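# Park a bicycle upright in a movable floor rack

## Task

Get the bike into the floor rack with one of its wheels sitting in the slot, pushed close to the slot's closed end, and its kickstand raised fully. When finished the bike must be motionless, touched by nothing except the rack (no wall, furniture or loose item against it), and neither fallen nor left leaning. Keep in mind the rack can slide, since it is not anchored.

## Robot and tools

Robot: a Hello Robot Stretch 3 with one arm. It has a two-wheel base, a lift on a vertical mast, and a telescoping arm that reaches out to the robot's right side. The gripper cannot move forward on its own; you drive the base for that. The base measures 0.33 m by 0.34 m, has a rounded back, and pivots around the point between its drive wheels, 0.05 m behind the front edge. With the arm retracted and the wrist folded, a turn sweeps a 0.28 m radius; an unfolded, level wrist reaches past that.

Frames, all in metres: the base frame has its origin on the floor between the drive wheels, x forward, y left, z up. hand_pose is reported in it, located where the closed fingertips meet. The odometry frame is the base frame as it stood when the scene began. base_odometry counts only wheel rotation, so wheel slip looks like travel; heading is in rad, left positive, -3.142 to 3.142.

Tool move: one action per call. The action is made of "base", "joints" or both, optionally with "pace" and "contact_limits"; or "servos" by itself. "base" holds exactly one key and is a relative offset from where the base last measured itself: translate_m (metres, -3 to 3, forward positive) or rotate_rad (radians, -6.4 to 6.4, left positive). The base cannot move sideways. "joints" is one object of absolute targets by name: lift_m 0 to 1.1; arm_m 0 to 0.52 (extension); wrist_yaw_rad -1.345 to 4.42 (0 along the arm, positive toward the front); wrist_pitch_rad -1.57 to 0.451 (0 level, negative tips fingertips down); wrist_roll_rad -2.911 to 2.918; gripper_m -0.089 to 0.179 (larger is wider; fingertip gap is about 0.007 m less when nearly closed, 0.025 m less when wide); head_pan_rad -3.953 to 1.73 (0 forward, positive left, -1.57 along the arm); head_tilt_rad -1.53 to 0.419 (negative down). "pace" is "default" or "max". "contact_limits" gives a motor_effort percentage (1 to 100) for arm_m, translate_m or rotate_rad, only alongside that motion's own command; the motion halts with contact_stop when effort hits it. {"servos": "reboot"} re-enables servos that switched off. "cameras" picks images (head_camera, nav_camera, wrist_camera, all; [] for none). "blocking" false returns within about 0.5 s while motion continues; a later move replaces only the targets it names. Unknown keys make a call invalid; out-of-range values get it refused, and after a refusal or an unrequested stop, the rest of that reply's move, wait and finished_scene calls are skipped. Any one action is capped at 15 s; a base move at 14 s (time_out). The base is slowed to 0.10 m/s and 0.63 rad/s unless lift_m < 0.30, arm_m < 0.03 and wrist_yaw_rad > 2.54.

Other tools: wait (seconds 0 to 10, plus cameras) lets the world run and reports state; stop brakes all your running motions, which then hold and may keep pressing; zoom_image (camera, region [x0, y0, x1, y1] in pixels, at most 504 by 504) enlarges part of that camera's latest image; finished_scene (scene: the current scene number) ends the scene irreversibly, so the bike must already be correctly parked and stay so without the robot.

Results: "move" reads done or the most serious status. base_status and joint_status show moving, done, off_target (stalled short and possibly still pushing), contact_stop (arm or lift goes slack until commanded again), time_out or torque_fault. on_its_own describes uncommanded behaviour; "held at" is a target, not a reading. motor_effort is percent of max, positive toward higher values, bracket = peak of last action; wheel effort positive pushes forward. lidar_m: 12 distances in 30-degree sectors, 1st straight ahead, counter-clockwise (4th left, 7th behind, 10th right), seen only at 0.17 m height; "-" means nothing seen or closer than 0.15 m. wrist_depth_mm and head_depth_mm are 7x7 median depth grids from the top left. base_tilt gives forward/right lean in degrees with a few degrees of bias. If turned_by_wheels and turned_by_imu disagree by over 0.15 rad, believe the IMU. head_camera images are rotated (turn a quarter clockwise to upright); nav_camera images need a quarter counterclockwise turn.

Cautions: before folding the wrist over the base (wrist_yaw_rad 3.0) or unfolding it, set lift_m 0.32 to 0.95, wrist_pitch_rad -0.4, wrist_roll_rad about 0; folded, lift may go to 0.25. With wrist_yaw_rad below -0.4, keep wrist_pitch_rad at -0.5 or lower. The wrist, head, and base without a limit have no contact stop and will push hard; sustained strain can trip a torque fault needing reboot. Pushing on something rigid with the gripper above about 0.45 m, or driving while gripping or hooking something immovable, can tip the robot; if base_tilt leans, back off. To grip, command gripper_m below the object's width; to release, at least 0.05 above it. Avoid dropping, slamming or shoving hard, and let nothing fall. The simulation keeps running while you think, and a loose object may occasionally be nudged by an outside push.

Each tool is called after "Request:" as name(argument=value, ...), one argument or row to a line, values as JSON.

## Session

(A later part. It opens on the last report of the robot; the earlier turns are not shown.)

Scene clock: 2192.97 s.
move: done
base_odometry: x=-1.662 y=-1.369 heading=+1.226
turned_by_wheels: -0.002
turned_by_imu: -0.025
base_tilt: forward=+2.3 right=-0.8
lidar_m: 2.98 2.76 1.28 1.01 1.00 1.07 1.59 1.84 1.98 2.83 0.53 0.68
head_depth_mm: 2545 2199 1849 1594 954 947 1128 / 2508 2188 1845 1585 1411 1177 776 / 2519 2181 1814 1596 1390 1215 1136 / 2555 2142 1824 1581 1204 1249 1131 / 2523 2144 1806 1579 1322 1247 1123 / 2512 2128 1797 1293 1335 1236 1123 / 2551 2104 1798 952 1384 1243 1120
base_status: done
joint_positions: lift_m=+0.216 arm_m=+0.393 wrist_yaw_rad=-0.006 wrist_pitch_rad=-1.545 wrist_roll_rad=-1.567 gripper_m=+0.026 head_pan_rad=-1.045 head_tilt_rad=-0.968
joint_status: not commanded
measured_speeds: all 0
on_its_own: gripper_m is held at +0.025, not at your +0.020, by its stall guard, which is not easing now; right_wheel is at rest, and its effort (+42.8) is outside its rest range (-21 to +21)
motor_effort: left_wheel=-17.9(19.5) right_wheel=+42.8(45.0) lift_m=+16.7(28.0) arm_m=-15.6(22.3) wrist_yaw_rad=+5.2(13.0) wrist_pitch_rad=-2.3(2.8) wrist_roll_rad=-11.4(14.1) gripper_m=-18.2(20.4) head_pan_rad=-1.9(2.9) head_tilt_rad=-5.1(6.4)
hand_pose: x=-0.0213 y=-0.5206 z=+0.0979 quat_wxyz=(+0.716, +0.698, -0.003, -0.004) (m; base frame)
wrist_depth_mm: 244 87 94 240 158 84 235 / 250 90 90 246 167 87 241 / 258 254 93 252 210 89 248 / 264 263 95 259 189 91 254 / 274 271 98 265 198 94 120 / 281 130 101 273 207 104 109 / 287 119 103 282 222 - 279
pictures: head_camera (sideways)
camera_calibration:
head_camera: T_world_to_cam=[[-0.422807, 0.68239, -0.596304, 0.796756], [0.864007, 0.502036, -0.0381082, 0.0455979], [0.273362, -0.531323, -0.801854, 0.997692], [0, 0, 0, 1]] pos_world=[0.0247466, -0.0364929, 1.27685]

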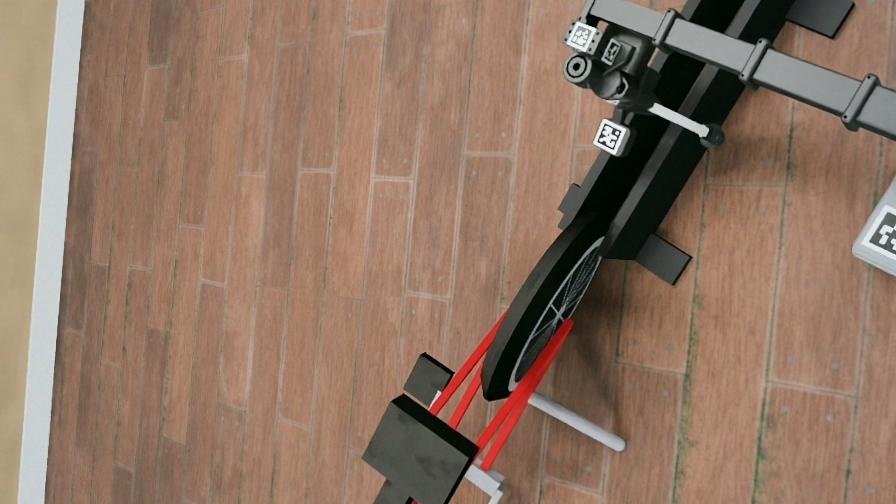

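Request:
move(
  base={"translate_m": -0.07},
  cameras=[],
)

Request:
move(
  base={"rotate_rad": 0.025},
  joints={"lift_m": 0.224, "wrist_pitch_rad": -1.47, "wrist_roll_rad": -1.602},
  cameras=["head_camera","wrist_camera","nav_camera"],
)

Request:
zoom_image(
  camera="head_camera",
  region=[440, 130, 690, 380],
)

Scene clock: 2228.23 s.
move: done
base_odometry: x=-1.685 y=-1.434 heading=+1.226
turned_by_wheels: +0.000
turned_by_imu: +0.000
base_tilt: forward=+2.3 right=-0.8
lidar_m: 3.05 2.64 1.24 0.98 0.97 1.03 1.55 1.77 1.91 2.84 0.56 0.68
head_depth_mm: 2563 2207 1835 1607 970 954 1126 / 2527 2187 1833 1589 1402 1187 773 / 2511 2152 1828 1595 1409 1225 1131 / 2564 2160 1831 1595 1318 1253 1137 / 2561 2141 1801 1580 1328 1243 1123 / 2553 2115 1795 1333 1360 1238 1116 / 2557 2087 1790 1290 1357 1237 1121
base_status: done
joint_positions: lift_m=+0.216 arm_m=+0.393 wrist_yaw_rad=-0.001 wrist_pitch_rad=-1.546 wrist_roll_rad=-1.597 gripper_m=+0.026 head_pan_rad=-1.045 head_tilt_rad=-0.968
joint_status: not commanded
measured_speeds: all 0
on_its_own: gripper_m is held at +0.025, not at your +0.020, by its stall guard, which is not easing now
motor_effort: left_wheel=+0.0(21.0) right_wheel=-2.6(39.3) lift_m=+36.0(37.1) arm_m=-14.6(15.4) wrist_yaw_rad=+2.1(15.2) wrist_pitch_rad=-1.9(2.8) wrist_roll_rad=-1.3(11.5) gripper_m=-19.4(20.8) head_pan_rad=-2.1(2.8) head_tilt_rad=-5.0(6.2)
hand_pose: x=-0.0213 y=-0.5202 z=+0.0980 quat_wxyz=(+0.715, +0.699, +0.009, +0.008) (m; base frame)
wrist_depth_mm: 245 88 101 239 151 85 233 / 251 90 91 245 156 88 240 / 258 257 93 252 166 90 246 / 267 262 96 258 175 93 253 / 274 269 98 265 191 95 137 / 282 129 102 270 205 98 111 / 287 119 104 280 218 113 276
pictures: none
No camera images: "cameras" was empty.

Scene clock: 2228.93 s.
move: done
base_odometry: x=-1.685 y=-1.434 heading=+1.251
turned_by_wheels: +0.025
turned_by_imu: +0.025
base_tilt: forward=+2.3 right=-0.8
lidar_m: 3.05 2.47 1.21 0.98 0.97 1.05 1.60 1.78 0.58 0.56 0.55 0.70
head_depth_mm: 2546 2194 1860 1604 950 882 1124 / 2549 2173 1841 1591 1401 1204 766 / 2557 2154 1821 1582 1378 1221 1129 / 2558 2182 1821 1585 1327 1249 1131 / 2591 2126 1816 1573 1330 1252 1129 / 2570 2106 1803 1304 1358 1237 1118 / 2560 2123 1789 1301 1355 1232 1119
base_status: done
joint_positions: lift_m=+0.224 arm_m=+0.393 wrist_yaw_rad=-0.001 wrist_pitch_rad=-1.486 wrist_roll_rad=-1.598 gripper_m=+0.026 head_pan_rad=-1.045 head_tilt_rad=-0.968
joint_status: all done
measured_speeds: all 0
on_its_own: gripper_m is held at +0.025, not at your +0.020, by its stall guard, which is not easing now
motor_effort: left_wheel=-1.4(5.1) right_wheel=+5.5(8.3) lift_m=+35.8(38.7) arm_m=-14.7(15.2) wrist_yaw_rad=+1.3(2.5) wrist_pitch_rad=+2.8(3.2) wrist_roll_rad=-1.4(3.9) gripper_m=-20.1(20.2) head_pan_rad=-2.3(2.8) head_tilt_rad=-5.4(6.1)
hand_pose: x=-0.0214 y=-0.5357 z=+0.1054 quat_wxyz=(+0.736, +0.677, +0.010, +0.009) (m; base frame)
wrist_depth_mm: 241 88 104 245 147 85 252 / 246 90 111 253 152 88 259 / 253 251 93 258 159 90 264 / 259 258 96 264 170 93 273 / 267 269 98 273 186 95 138 / 276 128 101 280 232 96 111 / 280 117 103 286 214 101 297
pictures: head_camera (sideways), nav_camera (sideways), wrist_camera
camera_calibration:
head_camera: T_world_to_cam=[[-0.422745, 0.68244, -0.596291, 0.796739], [0.864056, 0.501952, -0.0381082, 0.0455976], [0.273303, -0.531339, -0.801863, 0.997705], [0, 0, 0, 1]] pos_world=[0.0247428, -0.0364944, 1.27685]
nav_camera: T_world_to_cam=[[0.35766, -0.734233, 0.577046, -0.712141], [-0.876439, -0.477239, -0.0640103, 0.135148], [0.322387, -0.482851, -0.8142, 1.01402], [0, 0, 0, 1]] pos_world=[0.0462482, 0.0312402, 1.2452]
wrist_camera: T_world_to_cam=[[-0.10045, -0.99368, 0.0501002, -0.523911], [-0.981683, 0.107179, 0.157516, 0.0521782], [-0.161891, -0.0333599, -0.986245, 0.245717], [0, 0, 0, 1]] pos_world=[0.0383748, -0.517995, 0.260367]

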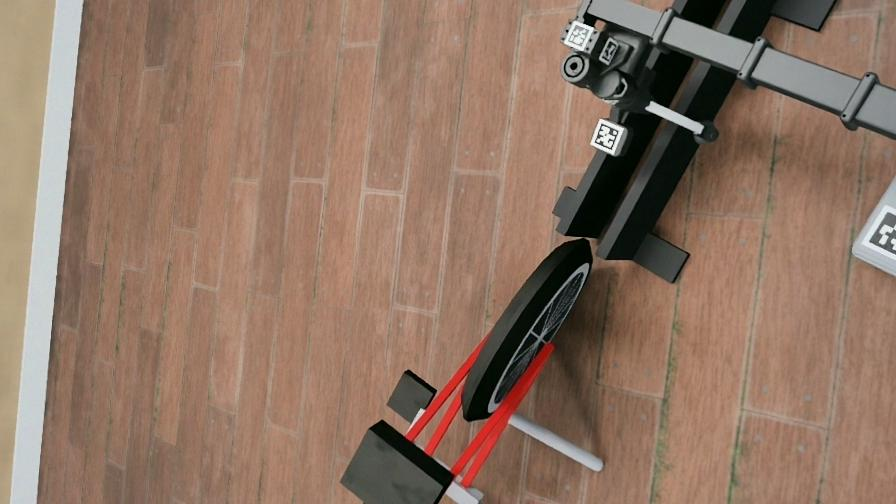

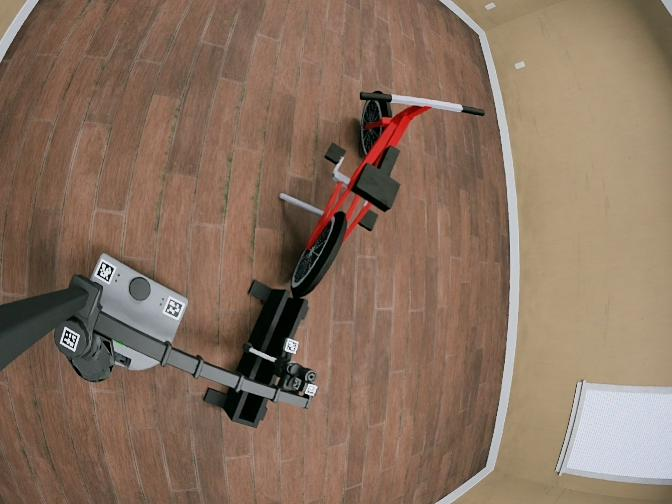

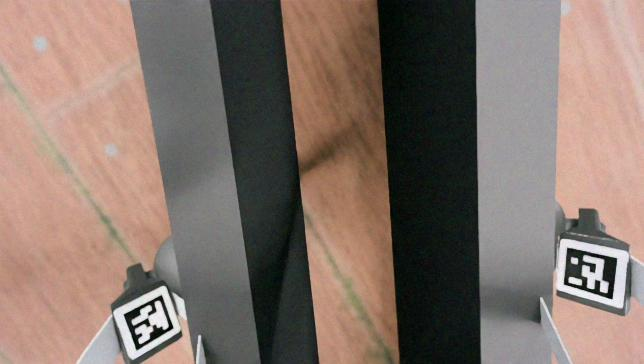

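Scaled by 2.016 from the camera's 896x504 image, which has a finer 1280x720 frame.

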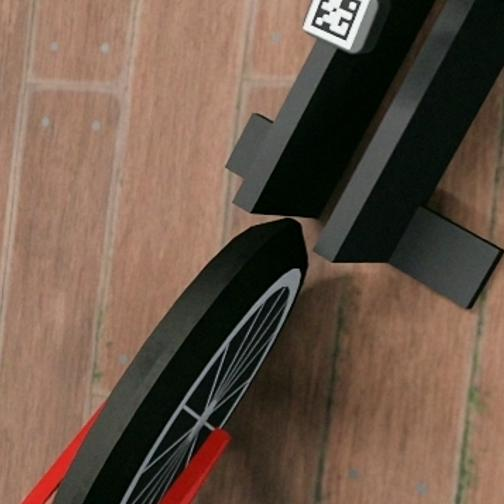

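Request:
move(
  joints={"arm_m": 0.403},
  cameras=[],
)

Request:
move(
  base={"translate_m": 0.08},
  cameras=["head_camera"],
)

Request:
zoom_image(
  camera="head_camera",
  region=[440, 130, 690, 380],
)

Scene clock: 2243.43 s.
move: done
base_odometry: x=-1.685 y=-1.434 heading=+1.251
turned_by_wheels: +0.000
turned_by_imu: -0.001
base_tilt: forward=+2.3 right=-0.8
lidar_m: 3.05 2.47 1.22 0.97 0.97 1.05 1.60 1.78 0.59 0.57 0.56 0.70
head_depth_mm: 2523 2183 1856 1607 959 872 1128 / 2548 2202 1856 1591 1405 1197 769 / 2569 2140 1825 1583 1357 1233 1137 / 2536 2137 1842 1581 1326 1249 1133 / 2557 2134 1824 1578 1323 1243 1126 / 2576 2131 1807 1315 1366 1238 1120 / 2578 2116 1781 1302 1352 1236 1113
base_status: not commanded
joint_positions: lift_m=+0.224 arm_m=+0.403 wrist_yaw_rad=-0.001 wrist_pitch_rad=-1.486 wrist_roll_rad=-1.598 gripper_m=+0.026 head_pan_rad=-1.045 head_tilt_rad=-0.968
joint_status: all done
measured_speeds: all 0
on_its_own: gripper_m is held at +0.025, not at your +0.020, by its stall guard, which is not easing now
motor_effort: left_wheel=-1.5(1.8) right_wheel=+5.9(6.0) lift_m=+34.9(35.9) arm_m=+19.4(21.1) wrist_yaw_rad=+1.3(2.0) wrist_pitch_rad=+3.1(3.3) wrist_roll_rad=-1.3(1.5) gripper_m=-19.3(20.3) head_pan_rad=-2.6(2.6) head_tilt_rad=-5.8(6.1)
hand_pose: x=-0.0214 y=-0.5458 z=+0.1054 quat_wxyz=(+0.736, +0.677, +0.010, +0.009) (m; base frame)
wrist_depth_mm: 242 88 104 246 147 85 253 / 246 90 111 252 151 88 258 / 253 252 93 258 158 90 265 / 260 256 96 264 167 93 272 / 267 266 98 273 185 95 138 / 273 128 101 278 235 96 111 / 279 117 103 285 212 100 296
pictures: none
No camera images: "cameras" was empty.

Scene clock: 2245.33 s.
move: done
base_odometry: x=-1.660 y=-1.359 heading=+1.250
turned_by_wheels: -0.002
turned_by_imu: -0.003
base_tilt: forward=+2.3 right=-0.8
lidar_m: 2.96 2.57 1.26 1.01 1.00 1.08 1.64 1.85 0.52 0.50 0.52 0.69
head_depth_mm: 2532 2203 1846 1609 957 869 1126 / 2510 2188 1846 1589 1409 1210 766 / 2529 2163 1827 1580 1345 1234 1138 / 2550 2147 1823 1572 1225 1249 1125 / 2551 2137 1811 1565 1331 1242 1135 / 2561 2120 1802 1267 1345 1233 1121 / 2566 2109 1787 963 1378 1227 1118
base_status: done
joint_positions: lift_m=+0.224 arm_m=+0.403 wrist_yaw_rad=+0.002 wrist_pitch_rad=-1.484 wrist_roll_rad=-1.601 gripper_m=+0.026 head_pan_rad=-1.045 head_tilt_rad=-0.968
joint_status: not commanded
measured_speeds: all 0
on_its_own: gripper_m is held at +0.025, not at your +0.020, by its stall guard, which is not easing now; right_wheel is at rest, and its effort (+43.0) is outside its rest range (-21 to +21)
motor_effort: left_wheel=-18.5(18.6) right_wheel=+43.0(43.0) lift_m=+18.7(34.9) arm_m=+15.1(19.2) wrist_yaw_rad=-1.3(3.1) wrist_pitch_rad=+2.7(3.2) wrist_roll_rad=-0.2(1.7) gripper_m=-19.3(20.8) head_pan_rad=-2.1(2.7) head_tilt_rad=-6.1(6.1)
hand_pose: x=-0.0214 y=-0.5463 z=+0.1054 quat_wxyz=(+0.737, +0.676, +0.012, +0.011) (m; base frame)
wrist_depth_mm: 240 87 102 246 150 84 253 / 246 90 90 252 156 87 259 / 253 251 92 259 162 89 268 / 260 257 95 268 173 92 274 / 267 267 98 273 190 95 140 / 274 128 101 280 204 96 111 / 281 118 103 289 218 112 301
pictures: head_camera (sideways)
camera_calibration:
head_camera: T_world_to_cam=[[-0.422723, 0.682453, -0.596291, 0.796738], [0.864072, 0.501924, -0.0381082, 0.0455975], [0.273286, -0.531347, -0.801864, 0.997705], [0, 0, 0, 1]] pos_world=[0.0247417, -0.036495, 1.27685]

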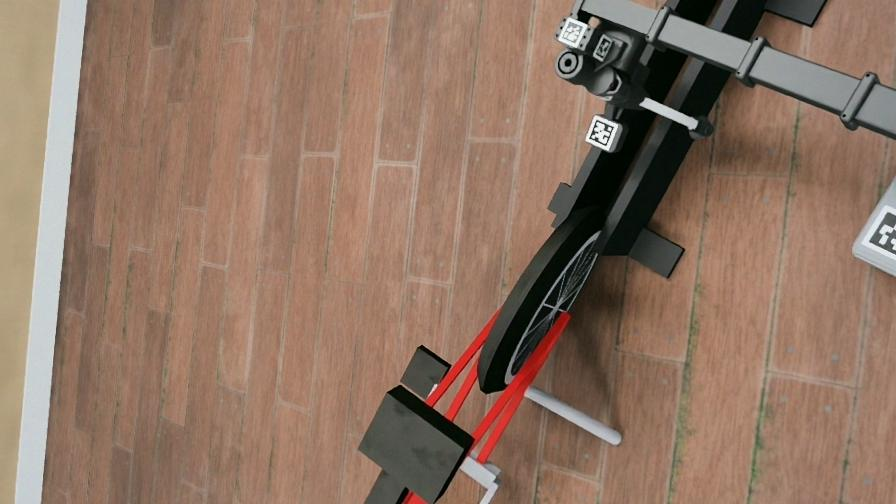

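Scaled by 2.016 from the camera's 896x504 image, which has a finer 1280x720 frame.

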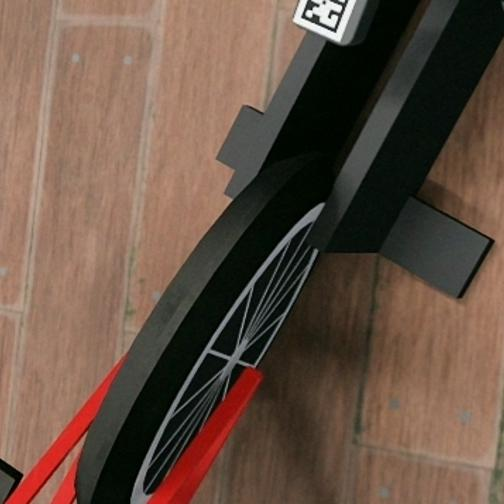

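Request:
move(
  base={"translate_m": -0.1},
  cameras=[],
)

Request:
move(
  joints={"lift_m": 0.32, "wrist_pitch_rad": -1.15},
  cameras=["head_camera"],
)

Request:
zoom_image(
  camera="head_camera",
  region=[500, 0, 750, 250],
)

Scene clock: 2264.67 s.
move: done
base_odometry: x=-1.692 y=-1.453 heading=+1.250
turned_by_wheels: +0.000
turned_by_imu: +0.000
base_tilt: forward=+2.3 right=-0.7
lidar_m: 3.06 2.46 1.21 0.97 0.96 1.04 1.58 1.76 0.59 0.57 0.53 0.69
head_depth_mm: 2542 2194 1861 1612 954 869 1125 / 2530 2179 1849 1587 1399 1205 767 / 2544 2173 1831 1573 1350 1241 1131 / 2526 2165 1823 1586 1340 1254 1127 / 2573 2138 1798 1573 1327 1246 1126 / 2595 2127 1787 1323 1358 1240 1123 / 2589 2109 1796 1470 1348 1240 1115
base_status: done
joint_positions: lift_m=+0.224 arm_m=+0.403 wrist_yaw_rad=-0.001 wrist_pitch_rad=-1.485 wrist_roll_rad=-1.600 gripper_m=+0.026 head_pan_rad=-1.045 head_tilt_rad=-0.968
joint_status: not commanded
measured_speeds: all 0
on_its_own: gripper_m is held at +0.025, not at your +0.020, by its stall guard, which is not easing now
motor_effort: left_wheel=-1.1(20.9) right_wheel=-2.4(39.2) lift_m=+32.2(35.6) arm_m=+3.2(8.7) wrist_yaw_rad=+2.2(5.5) wrist_pitch_rad=+2.9(3.1) wrist_roll_rad=-0.8(1.2) gripper_m=-19.1(20.6) head_pan_rad=-1.9(2.9) head_tilt_rad=-5.1(6.2)
hand_pose: x=-0.0214 y=-0.5460 z=+0.1054 quat_wxyz=(+0.736, +0.676, +0.011, +0.009) (m; base frame)
wrist_depth_mm: 242 88 103 246 148 85 252 / 247 90 110 252 153 88 259 / 252 251 93 259 159 90 267 / 262 257 96 264 170 93 271 / 267 266 98 272 185 95 138 / 274 128 101 280 235 96 111 / 280 117 103 287 213 101 296
pictures: none
No camera images: "cameras" was empty.

Scene clock: 2266.37 s.
move: done
base_odometry: x=-1.692 y=-1.454 heading=+1.250
turned_by_wheels: +0.000
turned_by_imu: -0.001
base_tilt: forward=+2.3 right=-0.8
lidar_m: 3.06 2.46 1.21 0.97 0.96 1.04 1.58 1.76 1.91 2.84 0.58 0.69
head_depth_mm: 2559 2187 1868 1606 874 757 1110 / 2537 2179 1845 1598 1272 1251 1107 / 2551 2174 1828 1578 1336 1254 1131 / 2566 2150 1825 1556 1352 1252 1131 / 2551 2127 1803 1581 1341 1250 1123 / 2570 2126 1798 1308 1360 1234 1119 / 2543 2112 1792 1478 1354 1230 1114
base_status: not commanded
joint_positions: lift_m=+0.320 arm_m=+0.403 wrist_yaw_rad=-0.002 wrist_pitch_rad=-1.157 wrist_roll_rad=-1.599 gripper_m=+0.025 head_pan_rad=-1.045 head_tilt_rad=-0.970
joint_status: all done
measured_speeds: all 0
on_its_own: gripper_m is held at +0.025, not at your +0.020, by its stall guard, which is not easing now
motor_effort: left_wheel=+0.2(2.7) right_wheel=+2.8(3.0) lift_m=+29.5(37.3) arm_m=-0.6(3.2) wrist_yaw_rad=+2.0(5.3) wrist_pitch_rad=+1.1(16.2) wrist_roll_rad=-1.0(3.7) gripper_m=+0.0(20.9) head_pan_rad=-2.6(2.6) head_tilt_rad=-5.0(6.1)
hand_pose: x=-0.0215 y=-0.6289 z=+0.2144 quat_wxyz=(+0.837, +0.547, +0.012, +0.007) (m; base frame)
wrist_depth_mm: 285 307 326 203 250 453 514 / 290 310 332 206 254 465 528 / 296 317 342 211 250 480 545 / 296 320 349 215 256 492 555 / 304 329 355 156 154 502 577 / 309 333 356 131 126 512 592 / 315 338 371 229 270 509 615
pictures: head_camera (sideways)
camera_calibration:
head_camera: T_world_to_cam=[[-0.423198, 0.683463, -0.594796, 0.794794], [0.864096, 0.501882, -0.0381078, 0.0455968], [0.272472, -0.530088, -0.802973, 0.999153], [0, 0, 0, 1]] pos_world=[0.0247139, -0.0364569, 1.27677]

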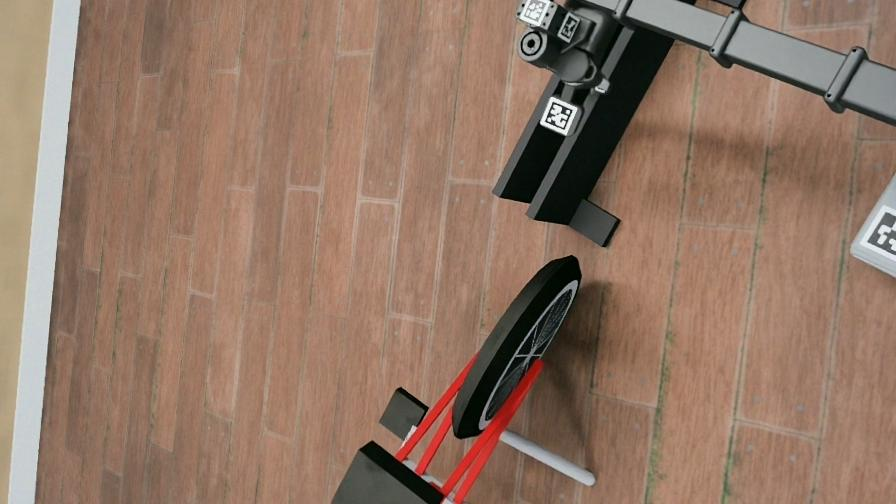

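Scaled by 2.016 from the camera's 896x504 image, which has a finer 1280x720 frame.

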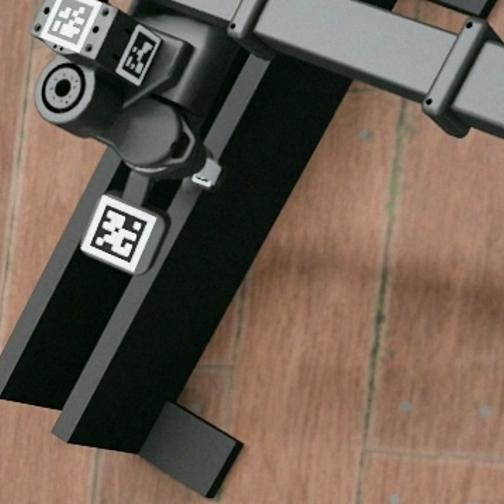

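Request:
move(
  cameras=["wrist_camera","nav_camera"],
)

Scene clock: 2269.83 s.
base_odometry: x=-1.692 y=-1.454 heading=+1.250
turned_by_wheels: +0.000
turned_by_imu: -0.001
base_tilt: forward=+2.3 right=-0.8
lidar_m: 3.03 2.46 1.21 0.97 0.96 1.04 1.58 1.76 1.91 2.85 0.58 0.69
head_depth_mm: 2516 2174 1844 1600 878 756 1111 / 2525 2185 1844 1607 1277 1266 1108 / 2528 2181 1833 1589 1336 1248 1130 / 2578 2164 1808 1569 1354 1249 1124 / 2587 2111 1799 1554 1331 1245 1124 / 2552 2116 1801 1315 1362 1246 1121 / 2550 2121 1785 1470 1363 1224 1117
base_status: not commanded
joint_positions: lift_m=+0.320 arm_m=+0.403 wrist_yaw_rad=-0.002 wrist_pitch_rad=-1.157 wrist_roll_rad=-1.599 gripper_m=+0.025 head_pan_rad=-1.045 head_tilt_rad=-0.970
joint_status: all done
measured_speeds: all 0
on_its_own: gripper_m is held at +0.025, not at your +0.020, by its stall guard, which is not easing now
motor_effort: left_wheel=+0.0(2.7) right_wheel=+2.7(3.0) lift_m=+29.9(37.3) arm_m=-7.6(3.2) wrist_yaw_rad=+1.7(5.3) wrist_pitch_rad=+1.6(16.2) wrist_roll_rad=-1.2(3.7) gripper_m=+0.2(20.9) head_pan_rad=-2.1(2.6) head_tilt_rad=-4.8(6.1)
hand_pose: x=-0.0215 y=-0.6289 z=+0.2144 quat_wxyz=(+0.837, +0.547, +0.012, +0.007) (m; base frame)
wrist_depth_mm: 284 307 325 203 251 457 512 / 289 311 333 206 254 461 532 / 295 315 341 211 250 474 542 / 299 323 349 215 255 486 553 / 304 330 357 156 154 500 576 / 309 334 354 131 127 517 602 / 316 340 370 228 269 510 617
pictures: nav_camera (sideways), wrist_camera
camera_calibration:
nav_camera: T_world_to_cam=[[0.358087, -0.735215, 0.575528, -0.710167], [-0.876572, -0.477003, -0.0639591, 0.135083], [0.321552, -0.481589, -0.815277, 1.01542], [0, 0, 0, 1]] pos_world=[0.0462, 0.0313254, 1.24521]
wrist_camera: T_world_to_cam=[[-0.10017, -0.924347, 0.368168, -0.646573], [-0.981622, 0.152221, 0.115099, 0.0822777], [-0.162434, -0.349873, -0.922607, 0.137425], [0, 0, 0, 1]] pos_world=[0.0383209, -0.562101, 0.355368]

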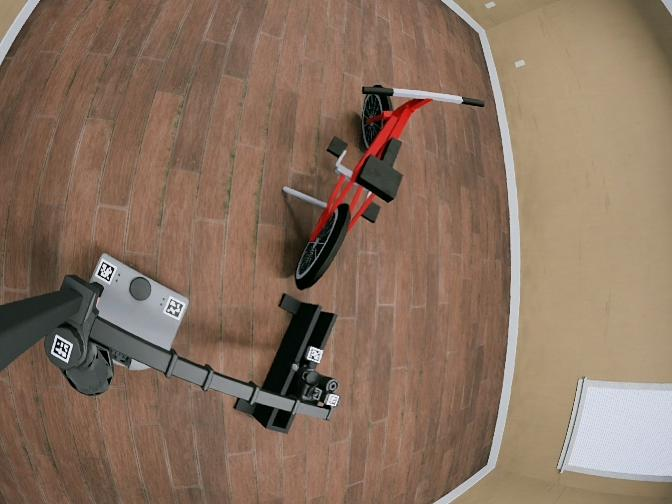

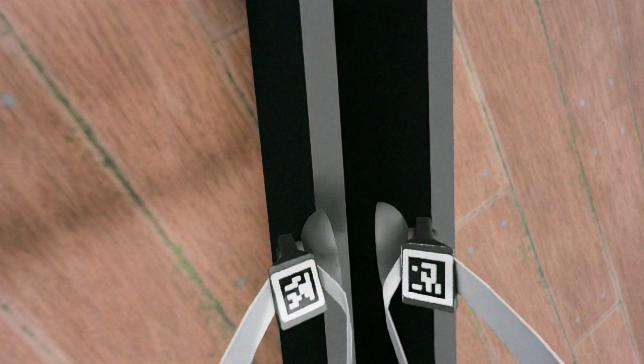

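Request:
move(
  joints={"lift_m": 0.48, "gripper_m": 0.1},
  cameras=[],
)

Request:
move(
  joints={"wrist_pitch_rad": -1.55},
  base={"translate_m": 0.12},
  cameras=["head_camera","wrist_camera"],
)

Request:
zoom_image(
  camera="wrist_camera",
  region=[180, 0, 500, 180],
)

Scene clock: 2277.93 s.
move: done
base_odometry: x=-1.692 y=-1.454 heading=+1.250
turned_by_wheels: +0.000
turned_by_imu: -0.001
base_tilt: forward=+2.3 right=-0.7
lidar_m: 3.07 2.46 1.21 0.97 0.96 1.04 1.58 1.76 1.90 2.85 0.58 0.69
head_depth_mm: 2525 2185 1878 1596 1237 1224 517 / 2520 2167 1847 1605 1278 1257 1136 / 2567 2141 1827 1586 1335 1254 1131 / 2540 2141 1814 1573 1349 1246 1131 / 2581 2134 1804 1567 1338 1242 1122 / 2559 2118 1786 1309 1357 1245 1121 / 2561 2119 1790 1480 1356 1234 1119
base_status: not commanded
joint_positions: lift_m=+0.480 arm_m=+0.403 wrist_yaw_rad=-0.002 wrist_pitch_rad=-1.157 wrist_roll_rad=-1.599 gripper_m=+0.100 head_pan_rad=-1.045 head_tilt_rad=-0.970
joint_status: all done
measured_speeds: all 0
motor_effort: left_wheel=+0.0(0.3) right_wheel=+2.6(3.2) lift_m=+30.1(31.3) arm_m=-19.4(19.4) wrist_yaw_rad=+0.7(2.8) wrist_pitch_rad=+1.2(2.1) wrist_roll_rad=-1.3(1.3) gripper_m=+0.4(79.8) head_pan_rad=-2.0(2.7) head_tilt_rad=-4.8(5.5)
hand_pose: x=-0.0215 y=-0.6290 z=+0.3744 quat_wxyz=(+0.837, +0.547, +0.012, +0.007) (m; base frame)
wrist_depth_mm: 414 443 467 507 589 656 762 / 425 453 477 518 604 678 770 / 427 463 491 534 623 696 794 / 436 471 499 539 636 722 822 / 445 481 503 556 629 143 857 / 451 480 128 565 660 124 875 / 459 114 127 442 687 770 852
pictures: none
No camera images: "cameras" was empty.

Scene clock: 2280.23 s.
move: done
base_odometry: x=-1.654 y=-1.340 heading=+1.249
turned_by_wheels: +0.000
turned_by_imu: -0.001
base_tilt: forward=+2.3 right=-0.8
lidar_m: 2.94 2.56 1.27 1.01 1.00 1.09 1.65 1.87 2.03 0.54 0.53 0.68
head_depth_mm: 2507 2183 1844 1596 1187 1223 517 / 2491 2181 1840 1591 1281 1264 1140 / 2502 2171 1829 1579 1367 1257 1132 / 2514 2130 1815 1589 1315 1255 1133 / 2495 2116 1804 1543 1324 1239 1127 / 2538 2129 1786 1121 1356 1236 1121 / 2553 2115 1784 1243 1374 1231 1115
base_status: done
joint_positions: lift_m=+0.480 arm_m=+0.403 wrist_yaw_rad=-0.002 wrist_pitch_rad=-1.540 wrist_roll_rad=-1.599 gripper_m=+0.100 head_pan_rad=-1.045 head_tilt_rad=-0.970
joint_status: all done
measured_speeds: all 0
motor_effort: left_wheel=+1.9(7.0) right_wheel=+3.8(8.9) lift_m=+28.7(30.1) arm_m=-14.3(19.8) wrist_yaw_rad=+0.6(3.0) wrist_pitch_rad=-2.1(2.4) wrist_roll_rad=-1.4(1.4) gripper_m=+0.8(1.3) head_pan_rad=-2.1(3.0) head_tilt_rad=-4.5(5.5)
hand_pose: x=-0.0213 y=-0.5318 z=+0.3619 quat_wxyz=(+0.718, +0.696, +0.010, +0.009) (m; base frame)
wrist_depth_mm: 505 503 495 494 489 487 491 / 517 511 510 509 348 - 504 / 528 523 528 521 518 510 514 / 477 538 540 538 531 365 525 / - 563 552 550 555 143 545 / - 573 131 572 564 124 555 / - 114 587 580 580 - 93
pictures: head_camera (sideways), wrist_camera
camera_calibration:
head_camera: T_world_to_cam=[[-0.423198, 0.683463, -0.594796, 0.794794], [0.864096, 0.501882, -0.0381078, 0.0455968], [0.272472, -0.530088, -0.802973, 0.999153], [0, 0, 0, 1]] pos_world=[0.0247139, -0.0364569, 1.27677]
wrist_camera: T_world_to_cam=[[-0.100464, -0.994933, -0.00384731, -0.513974], [-0.981691, 0.0984963, 0.163038, 0.00476045], [-0.161833, 0.0201563, -0.986612, 0.527419], [0, 0, 0, 1]] pos_world=[0.038391, -0.52247, 0.517604]

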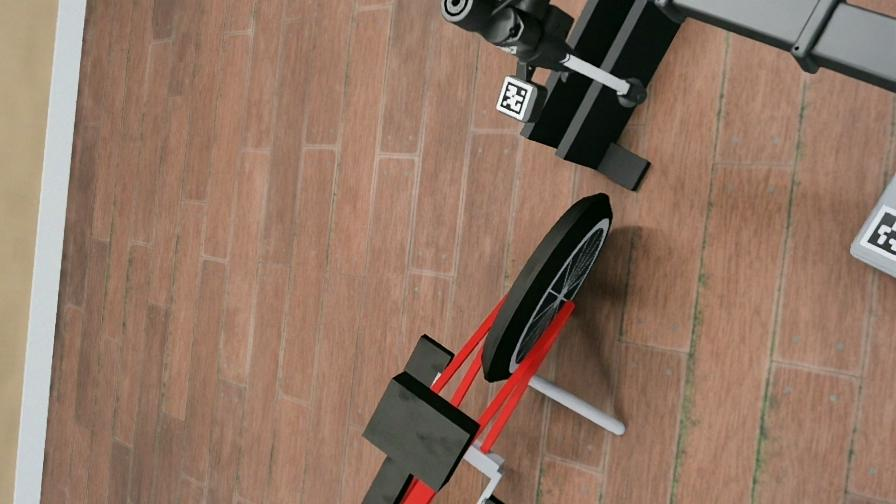

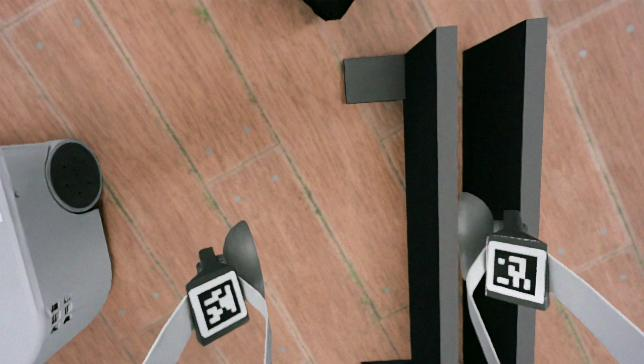

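Scaled by 1.575.

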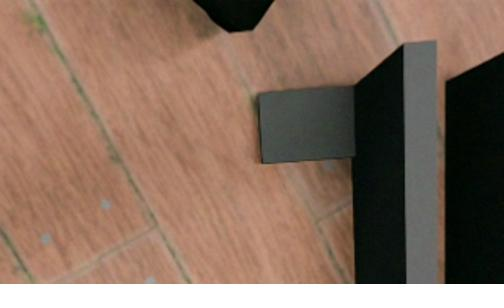

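Request:
zoom_image(
  camera="wrist_camera",
  region=[430, 10, 500, 130],
)

Scaled by 4.200.

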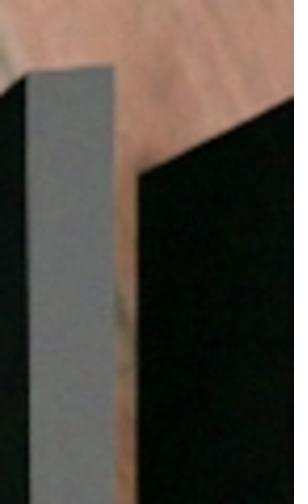

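Request:
move(
  base={"translate_m": -0.128},
  joints={"arm_m": 0.499, "wrist_pitch_rad": -1.3, "gripper_m": -0.02, "head_pan_rad": -1.35},
  cameras=["wrist_camera","head_camera"],
)

Scene clock: 2335.97 s.
move: done
base_odometry: x=-1.694 y=-1.461 heading=+1.249
turned_by_wheels: +0.000
turned_by_imu: -0.001
base_tilt: forward=+2.3 right=-0.8
lidar_m: 3.06 2.45 1.21 0.96 0.96 1.04 1.58 1.75 1.90 2.85 0.58 0.69
head_depth_mm: 2681 2193 1846 1576 1347 1260 1137 / 2679 2162 1849 854 675 580 514 / 2614 2168 1839 1497 1320 1249 1130 / 2579 2134 1818 1582 1328 1251 1134 / 2562 2114 1805 1569 1345 1240 1125 / 2506 2118 1807 1575 1338 1245 1124 / 2478 2114 1796 1553 1308 1233 1119
base_status: done
joint_positions: lift_m=+0.480 arm_m=+0.499 wrist_yaw_rad=-0.001 wrist_pitch_rad=-1.304 wrist_roll_rad=-1.599 gripper_m=-0.020 head_pan_rad=-1.345 head_tilt_rad=-0.970
joint_status: all done
measured_speeds: all 0
motor_effort: left_wheel=-2.1(6.0) right_wheel=-1.8(6.0) lift_m=+25.0(26.7) arm_m=+18.7(21.4) wrist_yaw_rad=+0.4(2.3) wrist_pitch_rad=+0.3(2.1) wrist_roll_rad=-1.3(1.3) gripper_m=-6.9(80.0) head_pan_rad=-2.3(3.0) head_tilt_rad=-5.4(5.5)
hand_pose: x=-0.0214 y=-0.6884 z=+0.3652 quat_wxyz=(+0.795, +0.607, +0.011, +0.008) (m; base frame)
wrist_depth_mm: 440 453 479 497 540 568 609 / 442 468 487 521 547 582 623 / 456 478 496 533 564 600 641 / 464 483 506 539 573 615 664 / 478 500 517 151 591 636 678 / 481 508 526 128 126 655 699 / 491 517 536 403 623 681 730
pictures: head_camera (sideways), wrist_camera
camera_calibration:
head_camera: T_world_to_cam=[[-0.202517, 0.777949, -0.594796, 0.793447], [0.973762, 0.224355, -0.0381078, 0.0449278], [0.1038, -0.586907, -0.802973, 1.00018], [0, 0, 0, 1]] pos_world=[0.013119, -0.0403276, 1.27677]
wrist_camera: T_world_to_cam=[[-0.0995836, -0.968286, 0.229139, -0.736475], [-0.981734, 0.133132, 0.135923, 0.0533008], [-0.162118, -0.211417, -0.963857, 0.366147], [0, 0, 0, 1]] pos_world=[0.0383454, -0.642805, 0.514423]

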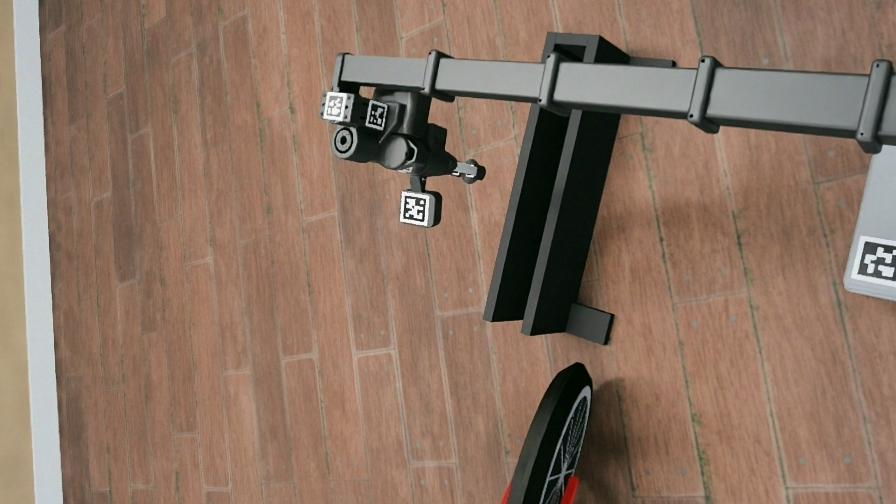

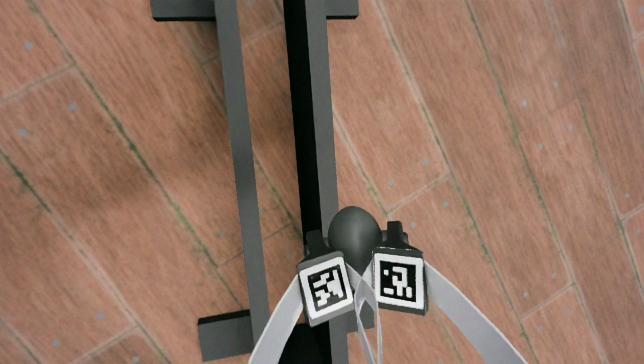

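Request:
move(
  joints={"lift_m": 0.195},
  cameras=["wrist_camera","head_camera"],
)

Scene clock: 2346.00 s.
move: contact_stop
base_odometry: x=-1.694 y=-1.461 heading=+1.249
turned_by_wheels: +0.000
turned_by_imu: -0.001
base_tilt: forward=+2.3 right=-0.8
lidar_m: 3.08 2.45 1.21 0.96 0.95 1.03 1.57 1.75 1.90 2.86 0.58 0.69
head_depth_mm: 2677 2194 1859 1606 1374 1261 1145 / 2651 2146 1850 1599 1241 1220 1121 / 2603 2161 1837 1578 1303 1234 963 / 2573 2142 1812 1581 1333 1245 1128 / 2541 2145 1803 1570 1348 1243 1124 / 2483 2107 1797 1564 1339 1240 1118 / 2437 2101 1791 1557 1309 1229 1113
base_status: not commanded
joint_positions: lift_m=+0.209 arm_m=+0.499 wrist_yaw_rad=-0.001 wrist_pitch_rad=-1.292 wrist_roll_rad=-1.599 gripper_m=-0.020 head_pan_rad=-1.345 head_tilt_rad=-0.970
joint_status: lift_m contact_stop (moved -0.271 of -0.285)
measured_speeds: translate_m=+0.000 rotate_rad=+0.000 lift_m=+0.001 arm_m=+0.000 wrist_yaw_rad=+0.000 wrist_pitch_rad=+0.000 wrist_roll_rad=+0.000 head_pan_rad=+0.000 head_tilt_rad=+0.000
on_its_own: lift_m is slack since a contact_stop (your +0.195 is given up)
motor_effort: left_wheel=-1.4(2.4) right_wheel=-1.4(2.1) lift_m=+25.3(25.3) arm_m=+13.0(16.1) wrist_yaw_rad=+1.4(2.6) wrist_pitch_rad=-2.1(2.2) wrist_roll_rad=-1.1(1.3) gripper_m=-3.8(8.2) head_pan_rad=-2.1(2.8) head_tilt_rad=-5.1(5.7)
hand_pose: x=-0.0214 y=-0.6915 z=+0.0946 quat_wxyz=(+0.798, +0.602, +0.011, +0.008) (m; base frame)
wrist_depth_mm: 204 - 228 232 129 94 290 / 208 - 78 240 134 - 296 / 212 - 80 246 138 100 304 / 216 219 81 250 144 102 314 / 220 225 83 157 136 103 323 / 225 231 85 128 124 108 331 / 229 238 87 271 161 110 342
pictures: head_camera (sideways), wrist_camera
camera_calibration:
head_camera: T_world_to_cam=[[-0.202516, 0.777949, -0.594796, 0.793447], [0.973762, 0.224354, -0.0381078, 0.0449278], [0.103799, -0.586907, -0.802973, 1.00018], [0, 0, 0, 1]] pos_world=[0.0131189, -0.0403276, 1.27677]
wrist_camera: T_world_to_cam=[[-0.0995845, -0.965399, 0.241015, -0.676596], [-0.981731, 0.134796, 0.134293, 0.0918037], [-0.162134, -0.223238, -0.961185, 0.0961903], [0, 0, 0, 1]] pos_world=[0.0383438, -0.644086, 0.243198]

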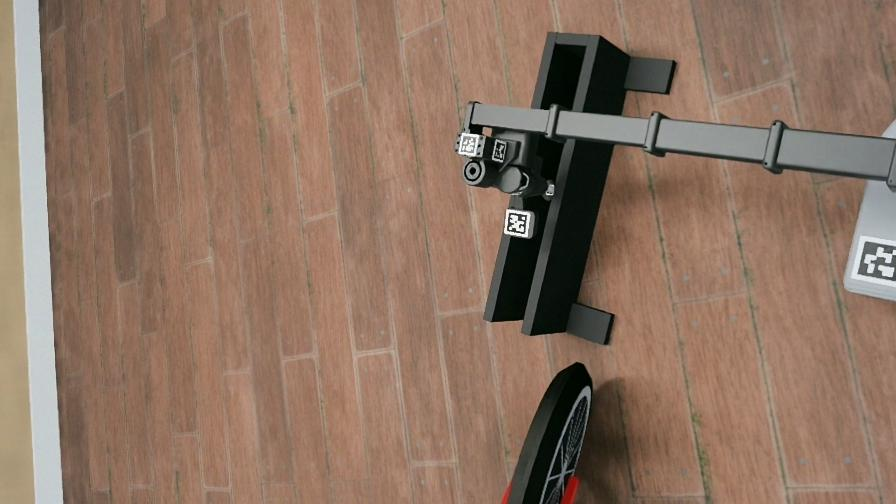

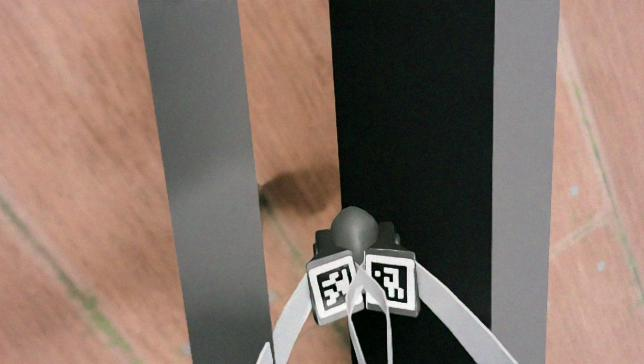

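Request:
move(
  joints={"arm_m": 0.36},
  cameras=["wrist_camera","head_camera"],
)

Scene clock: 2351.40 s.
move: done
base_odometry: x=-1.694 y=-1.461 heading=+1.249
turned_by_wheels: +0.000
turned_by_imu: -0.001
base_tilt: forward=+2.3 right=-0.8
lidar_m: 3.07 2.45 1.21 0.96 0.96 1.03 1.58 1.75 1.90 2.85 0.58 0.69
head_depth_mm: 2688 2174 1839 1610 1413 1239 1146 / 2650 2176 1843 1606 1385 1202 1124 / 2642 2159 1817 1588 989 1215 966 / 2582 2133 1826 1590 1301 1246 1131 / 2526 2142 1819 1576 1275 1242 1128 / 2518 2110 1809 1563 1337 1237 1125 / 2521 2098 1776 1552 1309 1232 1114
base_status: not commanded
joint_positions: lift_m=+0.209 arm_m=+0.360 wrist_yaw_rad=+0.000 wrist_pitch_rad=-1.292 wrist_roll_rad=-1.600 gripper_m=-0.020 head_pan_rad=-1.345 head_tilt_rad=-0.970
joint_status: all done
measured_speeds: all 0
on_its_own: lift_m is slack since a contact_stop (your +0.195 is given up)
motor_effort: left_wheel=-1.3(1.8) right_wheel=-1.3(1.9) lift_m=+25.9(26.6) arm_m=-21.0(23.0) wrist_yaw_rad=+0.4(2.1) wrist_pitch_rad=-1.9(2.4) wrist_roll_rad=-0.8(1.3) gripper_m=-3.4(4.8) head_pan_rad=-2.6(2.9) head_tilt_rad=-4.1(5.4)
hand_pose: x=-0.0214 y=-0.5525 z=+0.0947 quat_wxyz=(+0.798, +0.602, +0.012, +0.008) (m; base frame)
wrist_depth_mm: 204 - 227 233 129 94 289 / 208 - 79 238 134 - 297 / 211 - 81 246 136 100 305 / 217 79 82 251 143 102 313 / 221 226 83 156 135 103 324 / 225 232 85 128 123 108 332 / 229 239 87 271 160 110 341
pictures: head_camera (sideways), wrist_camera
camera_calibration:
head_camera: T_world_to_cam=[[-0.202516, 0.777949, -0.594796, 0.793447], [0.973762, 0.224354, -0.0381078, 0.0449278], [0.103799, -0.586907, -0.802973, 1.00018], [0, 0, 0, 1]] pos_world=[0.0131189, -0.0403276, 1.27677]
wrist_camera: T_world_to_cam=[[-0.0980407, -0.965567, 0.240975, -0.542482], [-0.981919, 0.133256, 0.134452, 0.0722185], [-0.161934, -0.223436, -0.961173, 0.127298], [0, 0, 0, 1]] pos_world=[0.0383414, -0.504983, 0.24337]

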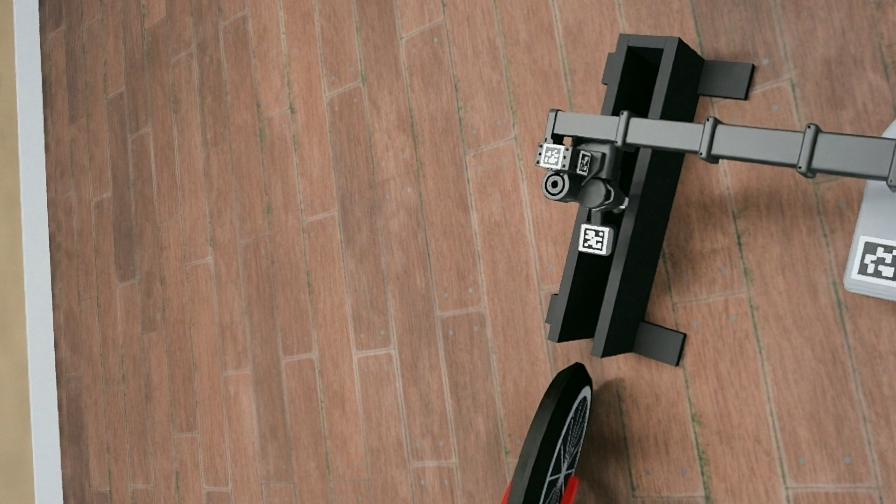

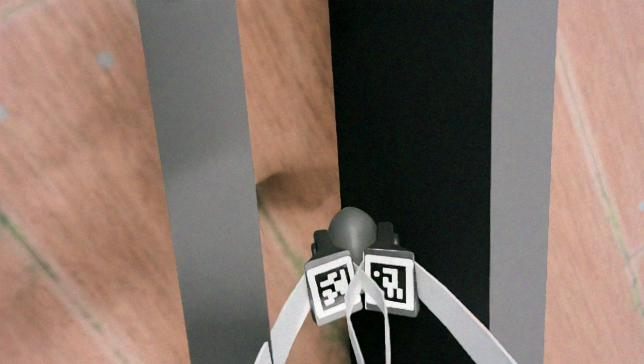

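Request:
zoom_image(
  camera="head_camera",
  region=[480, 280, 700, 500],
)

Scaled by 2.291 from the camera's 896x504 image, which has a finer 1280x720 frame.

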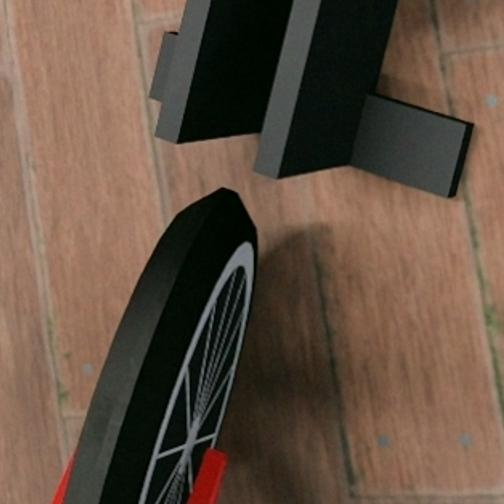

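Request:
move(
  joints={"lift_m": 0.36},
  cameras=[],
)

Request:
move(
  joints={"arm_m": 0.4155, "wrist_pitch_rad": -1.55, "wrist_roll_rad": -1.53, "gripper_m": 0.179},
  cameras=["wrist_camera"],
)

Scene clock: 2390.63 s.
move: done
base_odometry: x=-1.694 y=-1.461 heading=+1.249
turned_by_wheels: +0.000
turned_by_imu: -0.001
base_tilt: forward=+2.3 right=-0.8
lidar_m: 3.05 2.45 1.21 0.96 0.96 1.03 1.57 1.75 1.90 2.85 0.58 0.69
head_depth_mm: 2693 2204 1830 1599 1413 1226 1140 / 2656 2197 1839 1583 819 713 638 / 2632 2136 1822 1591 1210 1223 1120 / 2583 2154 1814 1574 1272 1234 1130 / 2540 2137 1818 1566 1286 1247 1122 / 2507 2115 1796 1562 1336 1240 1118 / 2475 2122 1784 1554 1307 1232 1113
base_status: not commanded
joint_positions: lift_m=+0.360 arm_m=+0.360 wrist_yaw_rad=+0.000 wrist_pitch_rad=-1.304 wrist_roll_rad=-1.600 gripper_m=-0.020 head_pan_rad=-1.345 head_tilt_rad=-0.970
joint_status: all done
measured_speeds: all 0
motor_effort: left_wheel=-1.5(1.8) right_wheel=-1.2(1.9) lift_m=+29.3(32.9) arm_m=-16.1(18.3) wrist_yaw_rad=+0.5(1.4) wrist_pitch_rad=+0.6(3.1) wrist_roll_rad=-1.0(1.1) gripper_m=-3.0(4.7) head_pan_rad=-1.7(3.1) head_tilt_rad=-4.7(5.5)
hand_pose: x=-0.0214 y=-0.5493 z=+0.2452 quat_wxyz=(+0.794, +0.607, +0.012, +0.008) (m; base frame)
wrist_depth_mm: 334 349 366 271 413 437 462 / 341 356 372 287 421 447 479 / 348 364 371 302 429 455 490 / 352 369 386 341 437 469 501 / 361 379 394 152 450 486 515 / 369 388 398 128 126 497 536 / 375 397 409 295 468 516 553
pictures: none
No camera images: "cameras" was empty.

Scene clock: 2393.17 s.
move: done
base_odometry: x=-1.694 y=-1.461 heading=+1.249
turned_by_wheels: +0.000
turned_by_imu: -0.001
base_tilt: forward=+2.3 right=-0.8
lidar_m: 3.08 2.45 1.21 0.96 0.96 1.03 1.58 1.75 1.89 2.85 0.58 0.69
head_depth_mm: 2683 2210 1863 1595 1409 1228 1142 / 2647 2154 1848 1566 817 719 638 / 2626 2175 1821 1585 1211 1228 1118 / 2603 2131 1818 1582 1270 1236 1132 / 2518 2112 1797 1573 1284 1240 1120 / 2490 2127 1810 1559 1333 1235 1116 / 2476 2118 1786 1556 1313 1234 1111
base_status: not commanded
joint_positions: lift_m=+0.360 arm_m=+0.416 wrist_yaw_rad=+0.000 wrist_pitch_rad=-1.540 wrist_roll_rad=-1.534 gripper_m=+0.179 head_pan_rad=-1.345 head_tilt_rad=-0.970
joint_status: all done
measured_speeds: all 0
motor_effort: left_wheel=-1.6(1.8) right_wheel=-1.4(1.9) lift_m=+29.7(29.9) arm_m=+18.0(21.0) wrist_yaw_rad=+0.5(1.3) wrist_pitch_rad=-2.0(3.1) wrist_roll_rad=+1.3(3.8) gripper_m=+0.7(82.8) head_pan_rad=-2.4(2.9) head_tilt_rad=-4.9(5.8)
hand_pose: x=-0.0214 y=-0.5442 z=+0.2419 quat_wxyz=(+0.717, +0.696, -0.013, -0.013) (m; base frame)
wrist_depth_mm: 384 384 277 374 375 376 370 / 396 389 387 385 383 383 385 / 407 404 400 397 392 394 392 / 418 412 411 411 405 407 406 / 429 425 428 415 379 416 132 / 440 142 437 427 424 427 112 / - 125 448 442 422 441 437
pictures: wrist_camera
camera_calibration:
wrist_camera: T_world_to_cam=[[-0.163119, -0.986597, -0.00434634, -0.523495], [-0.973819, 0.160296, 0.161187, 0.0597631], [-0.15833, 0.0305252, -0.986914, 0.415064], [0, 0, 0, 1]] pos_world=[0.0385238, -0.538728, 0.397724]

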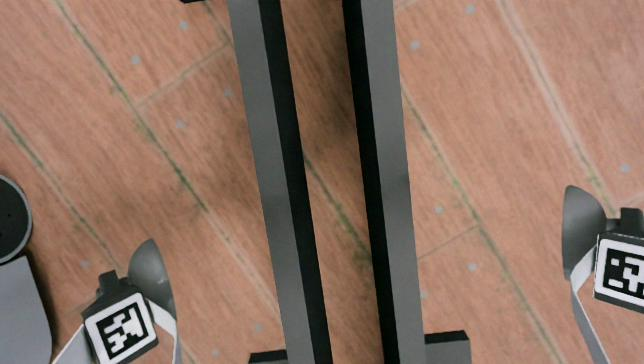

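Request:
move(
  joints={"lift_m": 0.212},
  cameras=[],
)

Request:
move(
  joints={"gripper_m": 0.0},
  cameras=[],
)

Request:
move(
  joints={"lift_m": 0.26},
  cameras=["wrist_camera"],
)

Scene clock: 2401.20 s.
move: done
base_odometry: x=-1.694 y=-1.461 heading=+1.249
turned_by_wheels: +0.000
turned_by_imu: -0.001
base_tilt: forward=+2.3 right=-0.8
lidar_m: 3.07 2.46 1.21 0.96 0.96 1.04 1.57 1.75 1.89 2.86 0.58 0.69
head_depth_mm: 2676 2206 1862 1604 1417 1225 1140 / 2653 2162 1835 1598 1194 1200 1124 / 2627 2146 1825 1578 1073 1217 960 / 2579 2150 1816 1584 1290 1224 1132 / 2528 2135 1819 1583 1287 1244 1122 / 2540 2111 1808 1577 1333 1242 1119 / 2479 2111 1788 1554 1305 1233 1115
base_status: not commanded
joint_positions: lift_m=+0.212 arm_m=+0.416 wrist_yaw_rad=+0.000 wrist_pitch_rad=-1.550 wrist_roll_rad=-1.534 gripper_m=+0.179 head_pan_rad=-1.345 head_tilt_rad=-0.970
joint_status: all done
measured_speeds: all 0
motor_effort: left_wheel=-1.4(1.8) right_wheel=-1.5(1.8) lift_m=+22.2(27.4) arm_m=+12.2(14.5) wrist_yaw_rad=+1.1(1.4) wrist_pitch_rad=-0.1(2.2) wrist_roll_rad=+1.2(1.3) gripper_m=+0.1(1.9) head_pan_rad=-2.5(2.7) head_tilt_rad=-3.7(5.5)
hand_pose: x=-0.0214 y=-0.5417 z=+0.0940 quat_wxyz=(+0.714, +0.700, -0.013, -0.013) (m; base frame)
wrist_depth_mm: 242 85 136 237 132 83 231 / 248 88 125 243 126 86 236 / 254 90 115 248 135 88 242 / 262 92 107 257 152 - 249 / 270 96 103 263 165 93 132 / 278 121 119 269 189 94 115 / 283 120 101 276 210 102 272
pictures: none
No camera images: "cameras" was empty.

Scene clock: 2404.00 s.
move: done
base_odometry: x=-1.694 y=-1.461 heading=+1.249
turned_by_wheels: +0.000
turned_by_imu: -0.001
base_tilt: forward=+2.3 right=-0.8
lidar_m: 3.06 2.45 1.21 0.96 0.95 1.04 1.58 1.75 1.90 2.85 0.58 0.69
head_depth_mm: 2683 2195 1849 1595 1411 1244 1144 / 2671 2153 1843 1592 1195 1202 1124 / 2611 2156 1823 1591 1071 1220 964 / 2567 2174 1801 1581 1282 1232 1132 / 2517 2146 1800 1568 1298 1241 1124 / 2519 2105 1791 1559 1341 1237 1123 / 2486 2106 1790 1554 1308 1233 1116
base_status: not commanded
joint_positions: lift_m=+0.212 arm_m=+0.416 wrist_yaw_rad=+0.000 wrist_pitch_rad=-1.557 wrist_roll_rad=-1.534 gripper_m=+0.003 head_pan_rad=-1.345 head_tilt_rad=-0.970
joint_status: all done
measured_speeds: all 0
motor_effort: left_wheel=-1.3(1.8) right_wheel=-1.5(1.9) lift_m=+21.6(23.0) arm_m=+9.1(12.1) wrist_yaw_rad=-0.4(1.7) wrist_pitch_rad=+1.5(2.1) wrist_roll_rad=+1.2(1.4) gripper_m=-64.8(100.0) head_pan_rad=-2.5(2.9) head_tilt_rad=-4.9(5.8)
hand_pose: x=-0.0214 y=-0.5400 z=+0.0942 quat_wxyz=(+0.712, +0.702, -0.013, -0.013) (m; base frame)
wrist_depth_mm: 245 86 123 238 132 84 231 / 251 89 114 244 139 86 237 / 257 91 101 249 156 88 243 / 264 94 100 256 168 91 251 / 272 268 101 262 190 94 141 / 280 127 100 269 213 95 111 / 289 118 102 279 236 110 271
pictures: none
No camera images: "cameras" was empty.

Scene clock: 2405.27 s.
move: done
base_odometry: x=-1.694 y=-1.461 heading=+1.249
turned_by_wheels: +0.000
turned_by_imu: +0.000
base_tilt: forward=+2.3 right=-0.8
lidar_m: 3.07 2.45 1.21 0.96 0.96 1.03 1.57 1.75 0.51 0.49 0.51 0.69
head_depth_mm: 2681 2192 1840 1598 1407 1223 1137 / 2650 2155 1844 1598 981 1144 1107 / 2649 2162 1819 1578 1124 1219 964 / 2604 2149 1818 1581 1223 1249 1132 / 2554 2148 1806 1567 1253 1237 1123 / 2498 2118 1788 1563 1338 1245 1126 / 2470 2111 1788 1551 1303 1229 1119
base_status: not commanded
joint_positions: lift_m=+0.260 arm_m=+0.416 wrist_yaw_rad=+0.000 wrist_pitch_rad=-1.539 wrist_roll_rad=-1.534 gripper_m=+0.009 head_pan_rad=-1.345 head_tilt_rad=-0.970
joint_status: all done
measured_speeds: all 0
on_its_own: gripper_m is held at +0.008, not at your +0.000, by its stall guard, which is still easing
motor_effort: left_wheel=-1.3(1.7) right_wheel=-1.4(1.9) lift_m=+37.7(38.3) arm_m=+7.1(8.8) wrist_yaw_rad=+1.0(1.4) wrist_pitch_rad=-2.1(3.0) wrist_roll_rad=+0.9(1.3) gripper_m=-21.7(64.9) head_pan_rad=-2.1(3.1) head_tilt_rad=-4.7(5.5)
hand_pose: x=-0.0214 y=-0.5447 z=+0.1418 quat_wxyz=(+0.718, +0.696, -0.013, -0.013) (m; base frame)
wrist_depth_mm: 286 88 115 281 140 84 277 / 293 90 105 288 148 86 284 / 302 - 93 295 156 88 293 / 310 96 96 302 170 91 300 / 318 316 98 309 196 94 137 / 328 127 101 320 216 96 111 / 337 118 103 270 245 103 326
pictures: wrist_camera
camera_calibration:
wrist_camera: T_world_to_cam=[[-0.163461, -0.986546, -0.00256182, -0.524622], [-0.973765, 0.160926, 0.160887, 0.0763484], [-0.15831, 0.0287933, -0.98697, 0.315419], [0, 0, 0, 1]] pos_world=[0.0385241, -0.538932, 0.297682]

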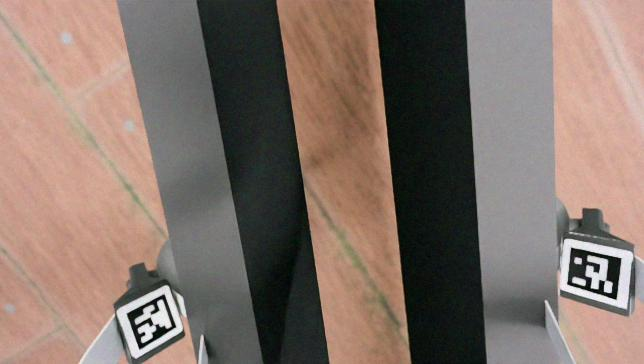

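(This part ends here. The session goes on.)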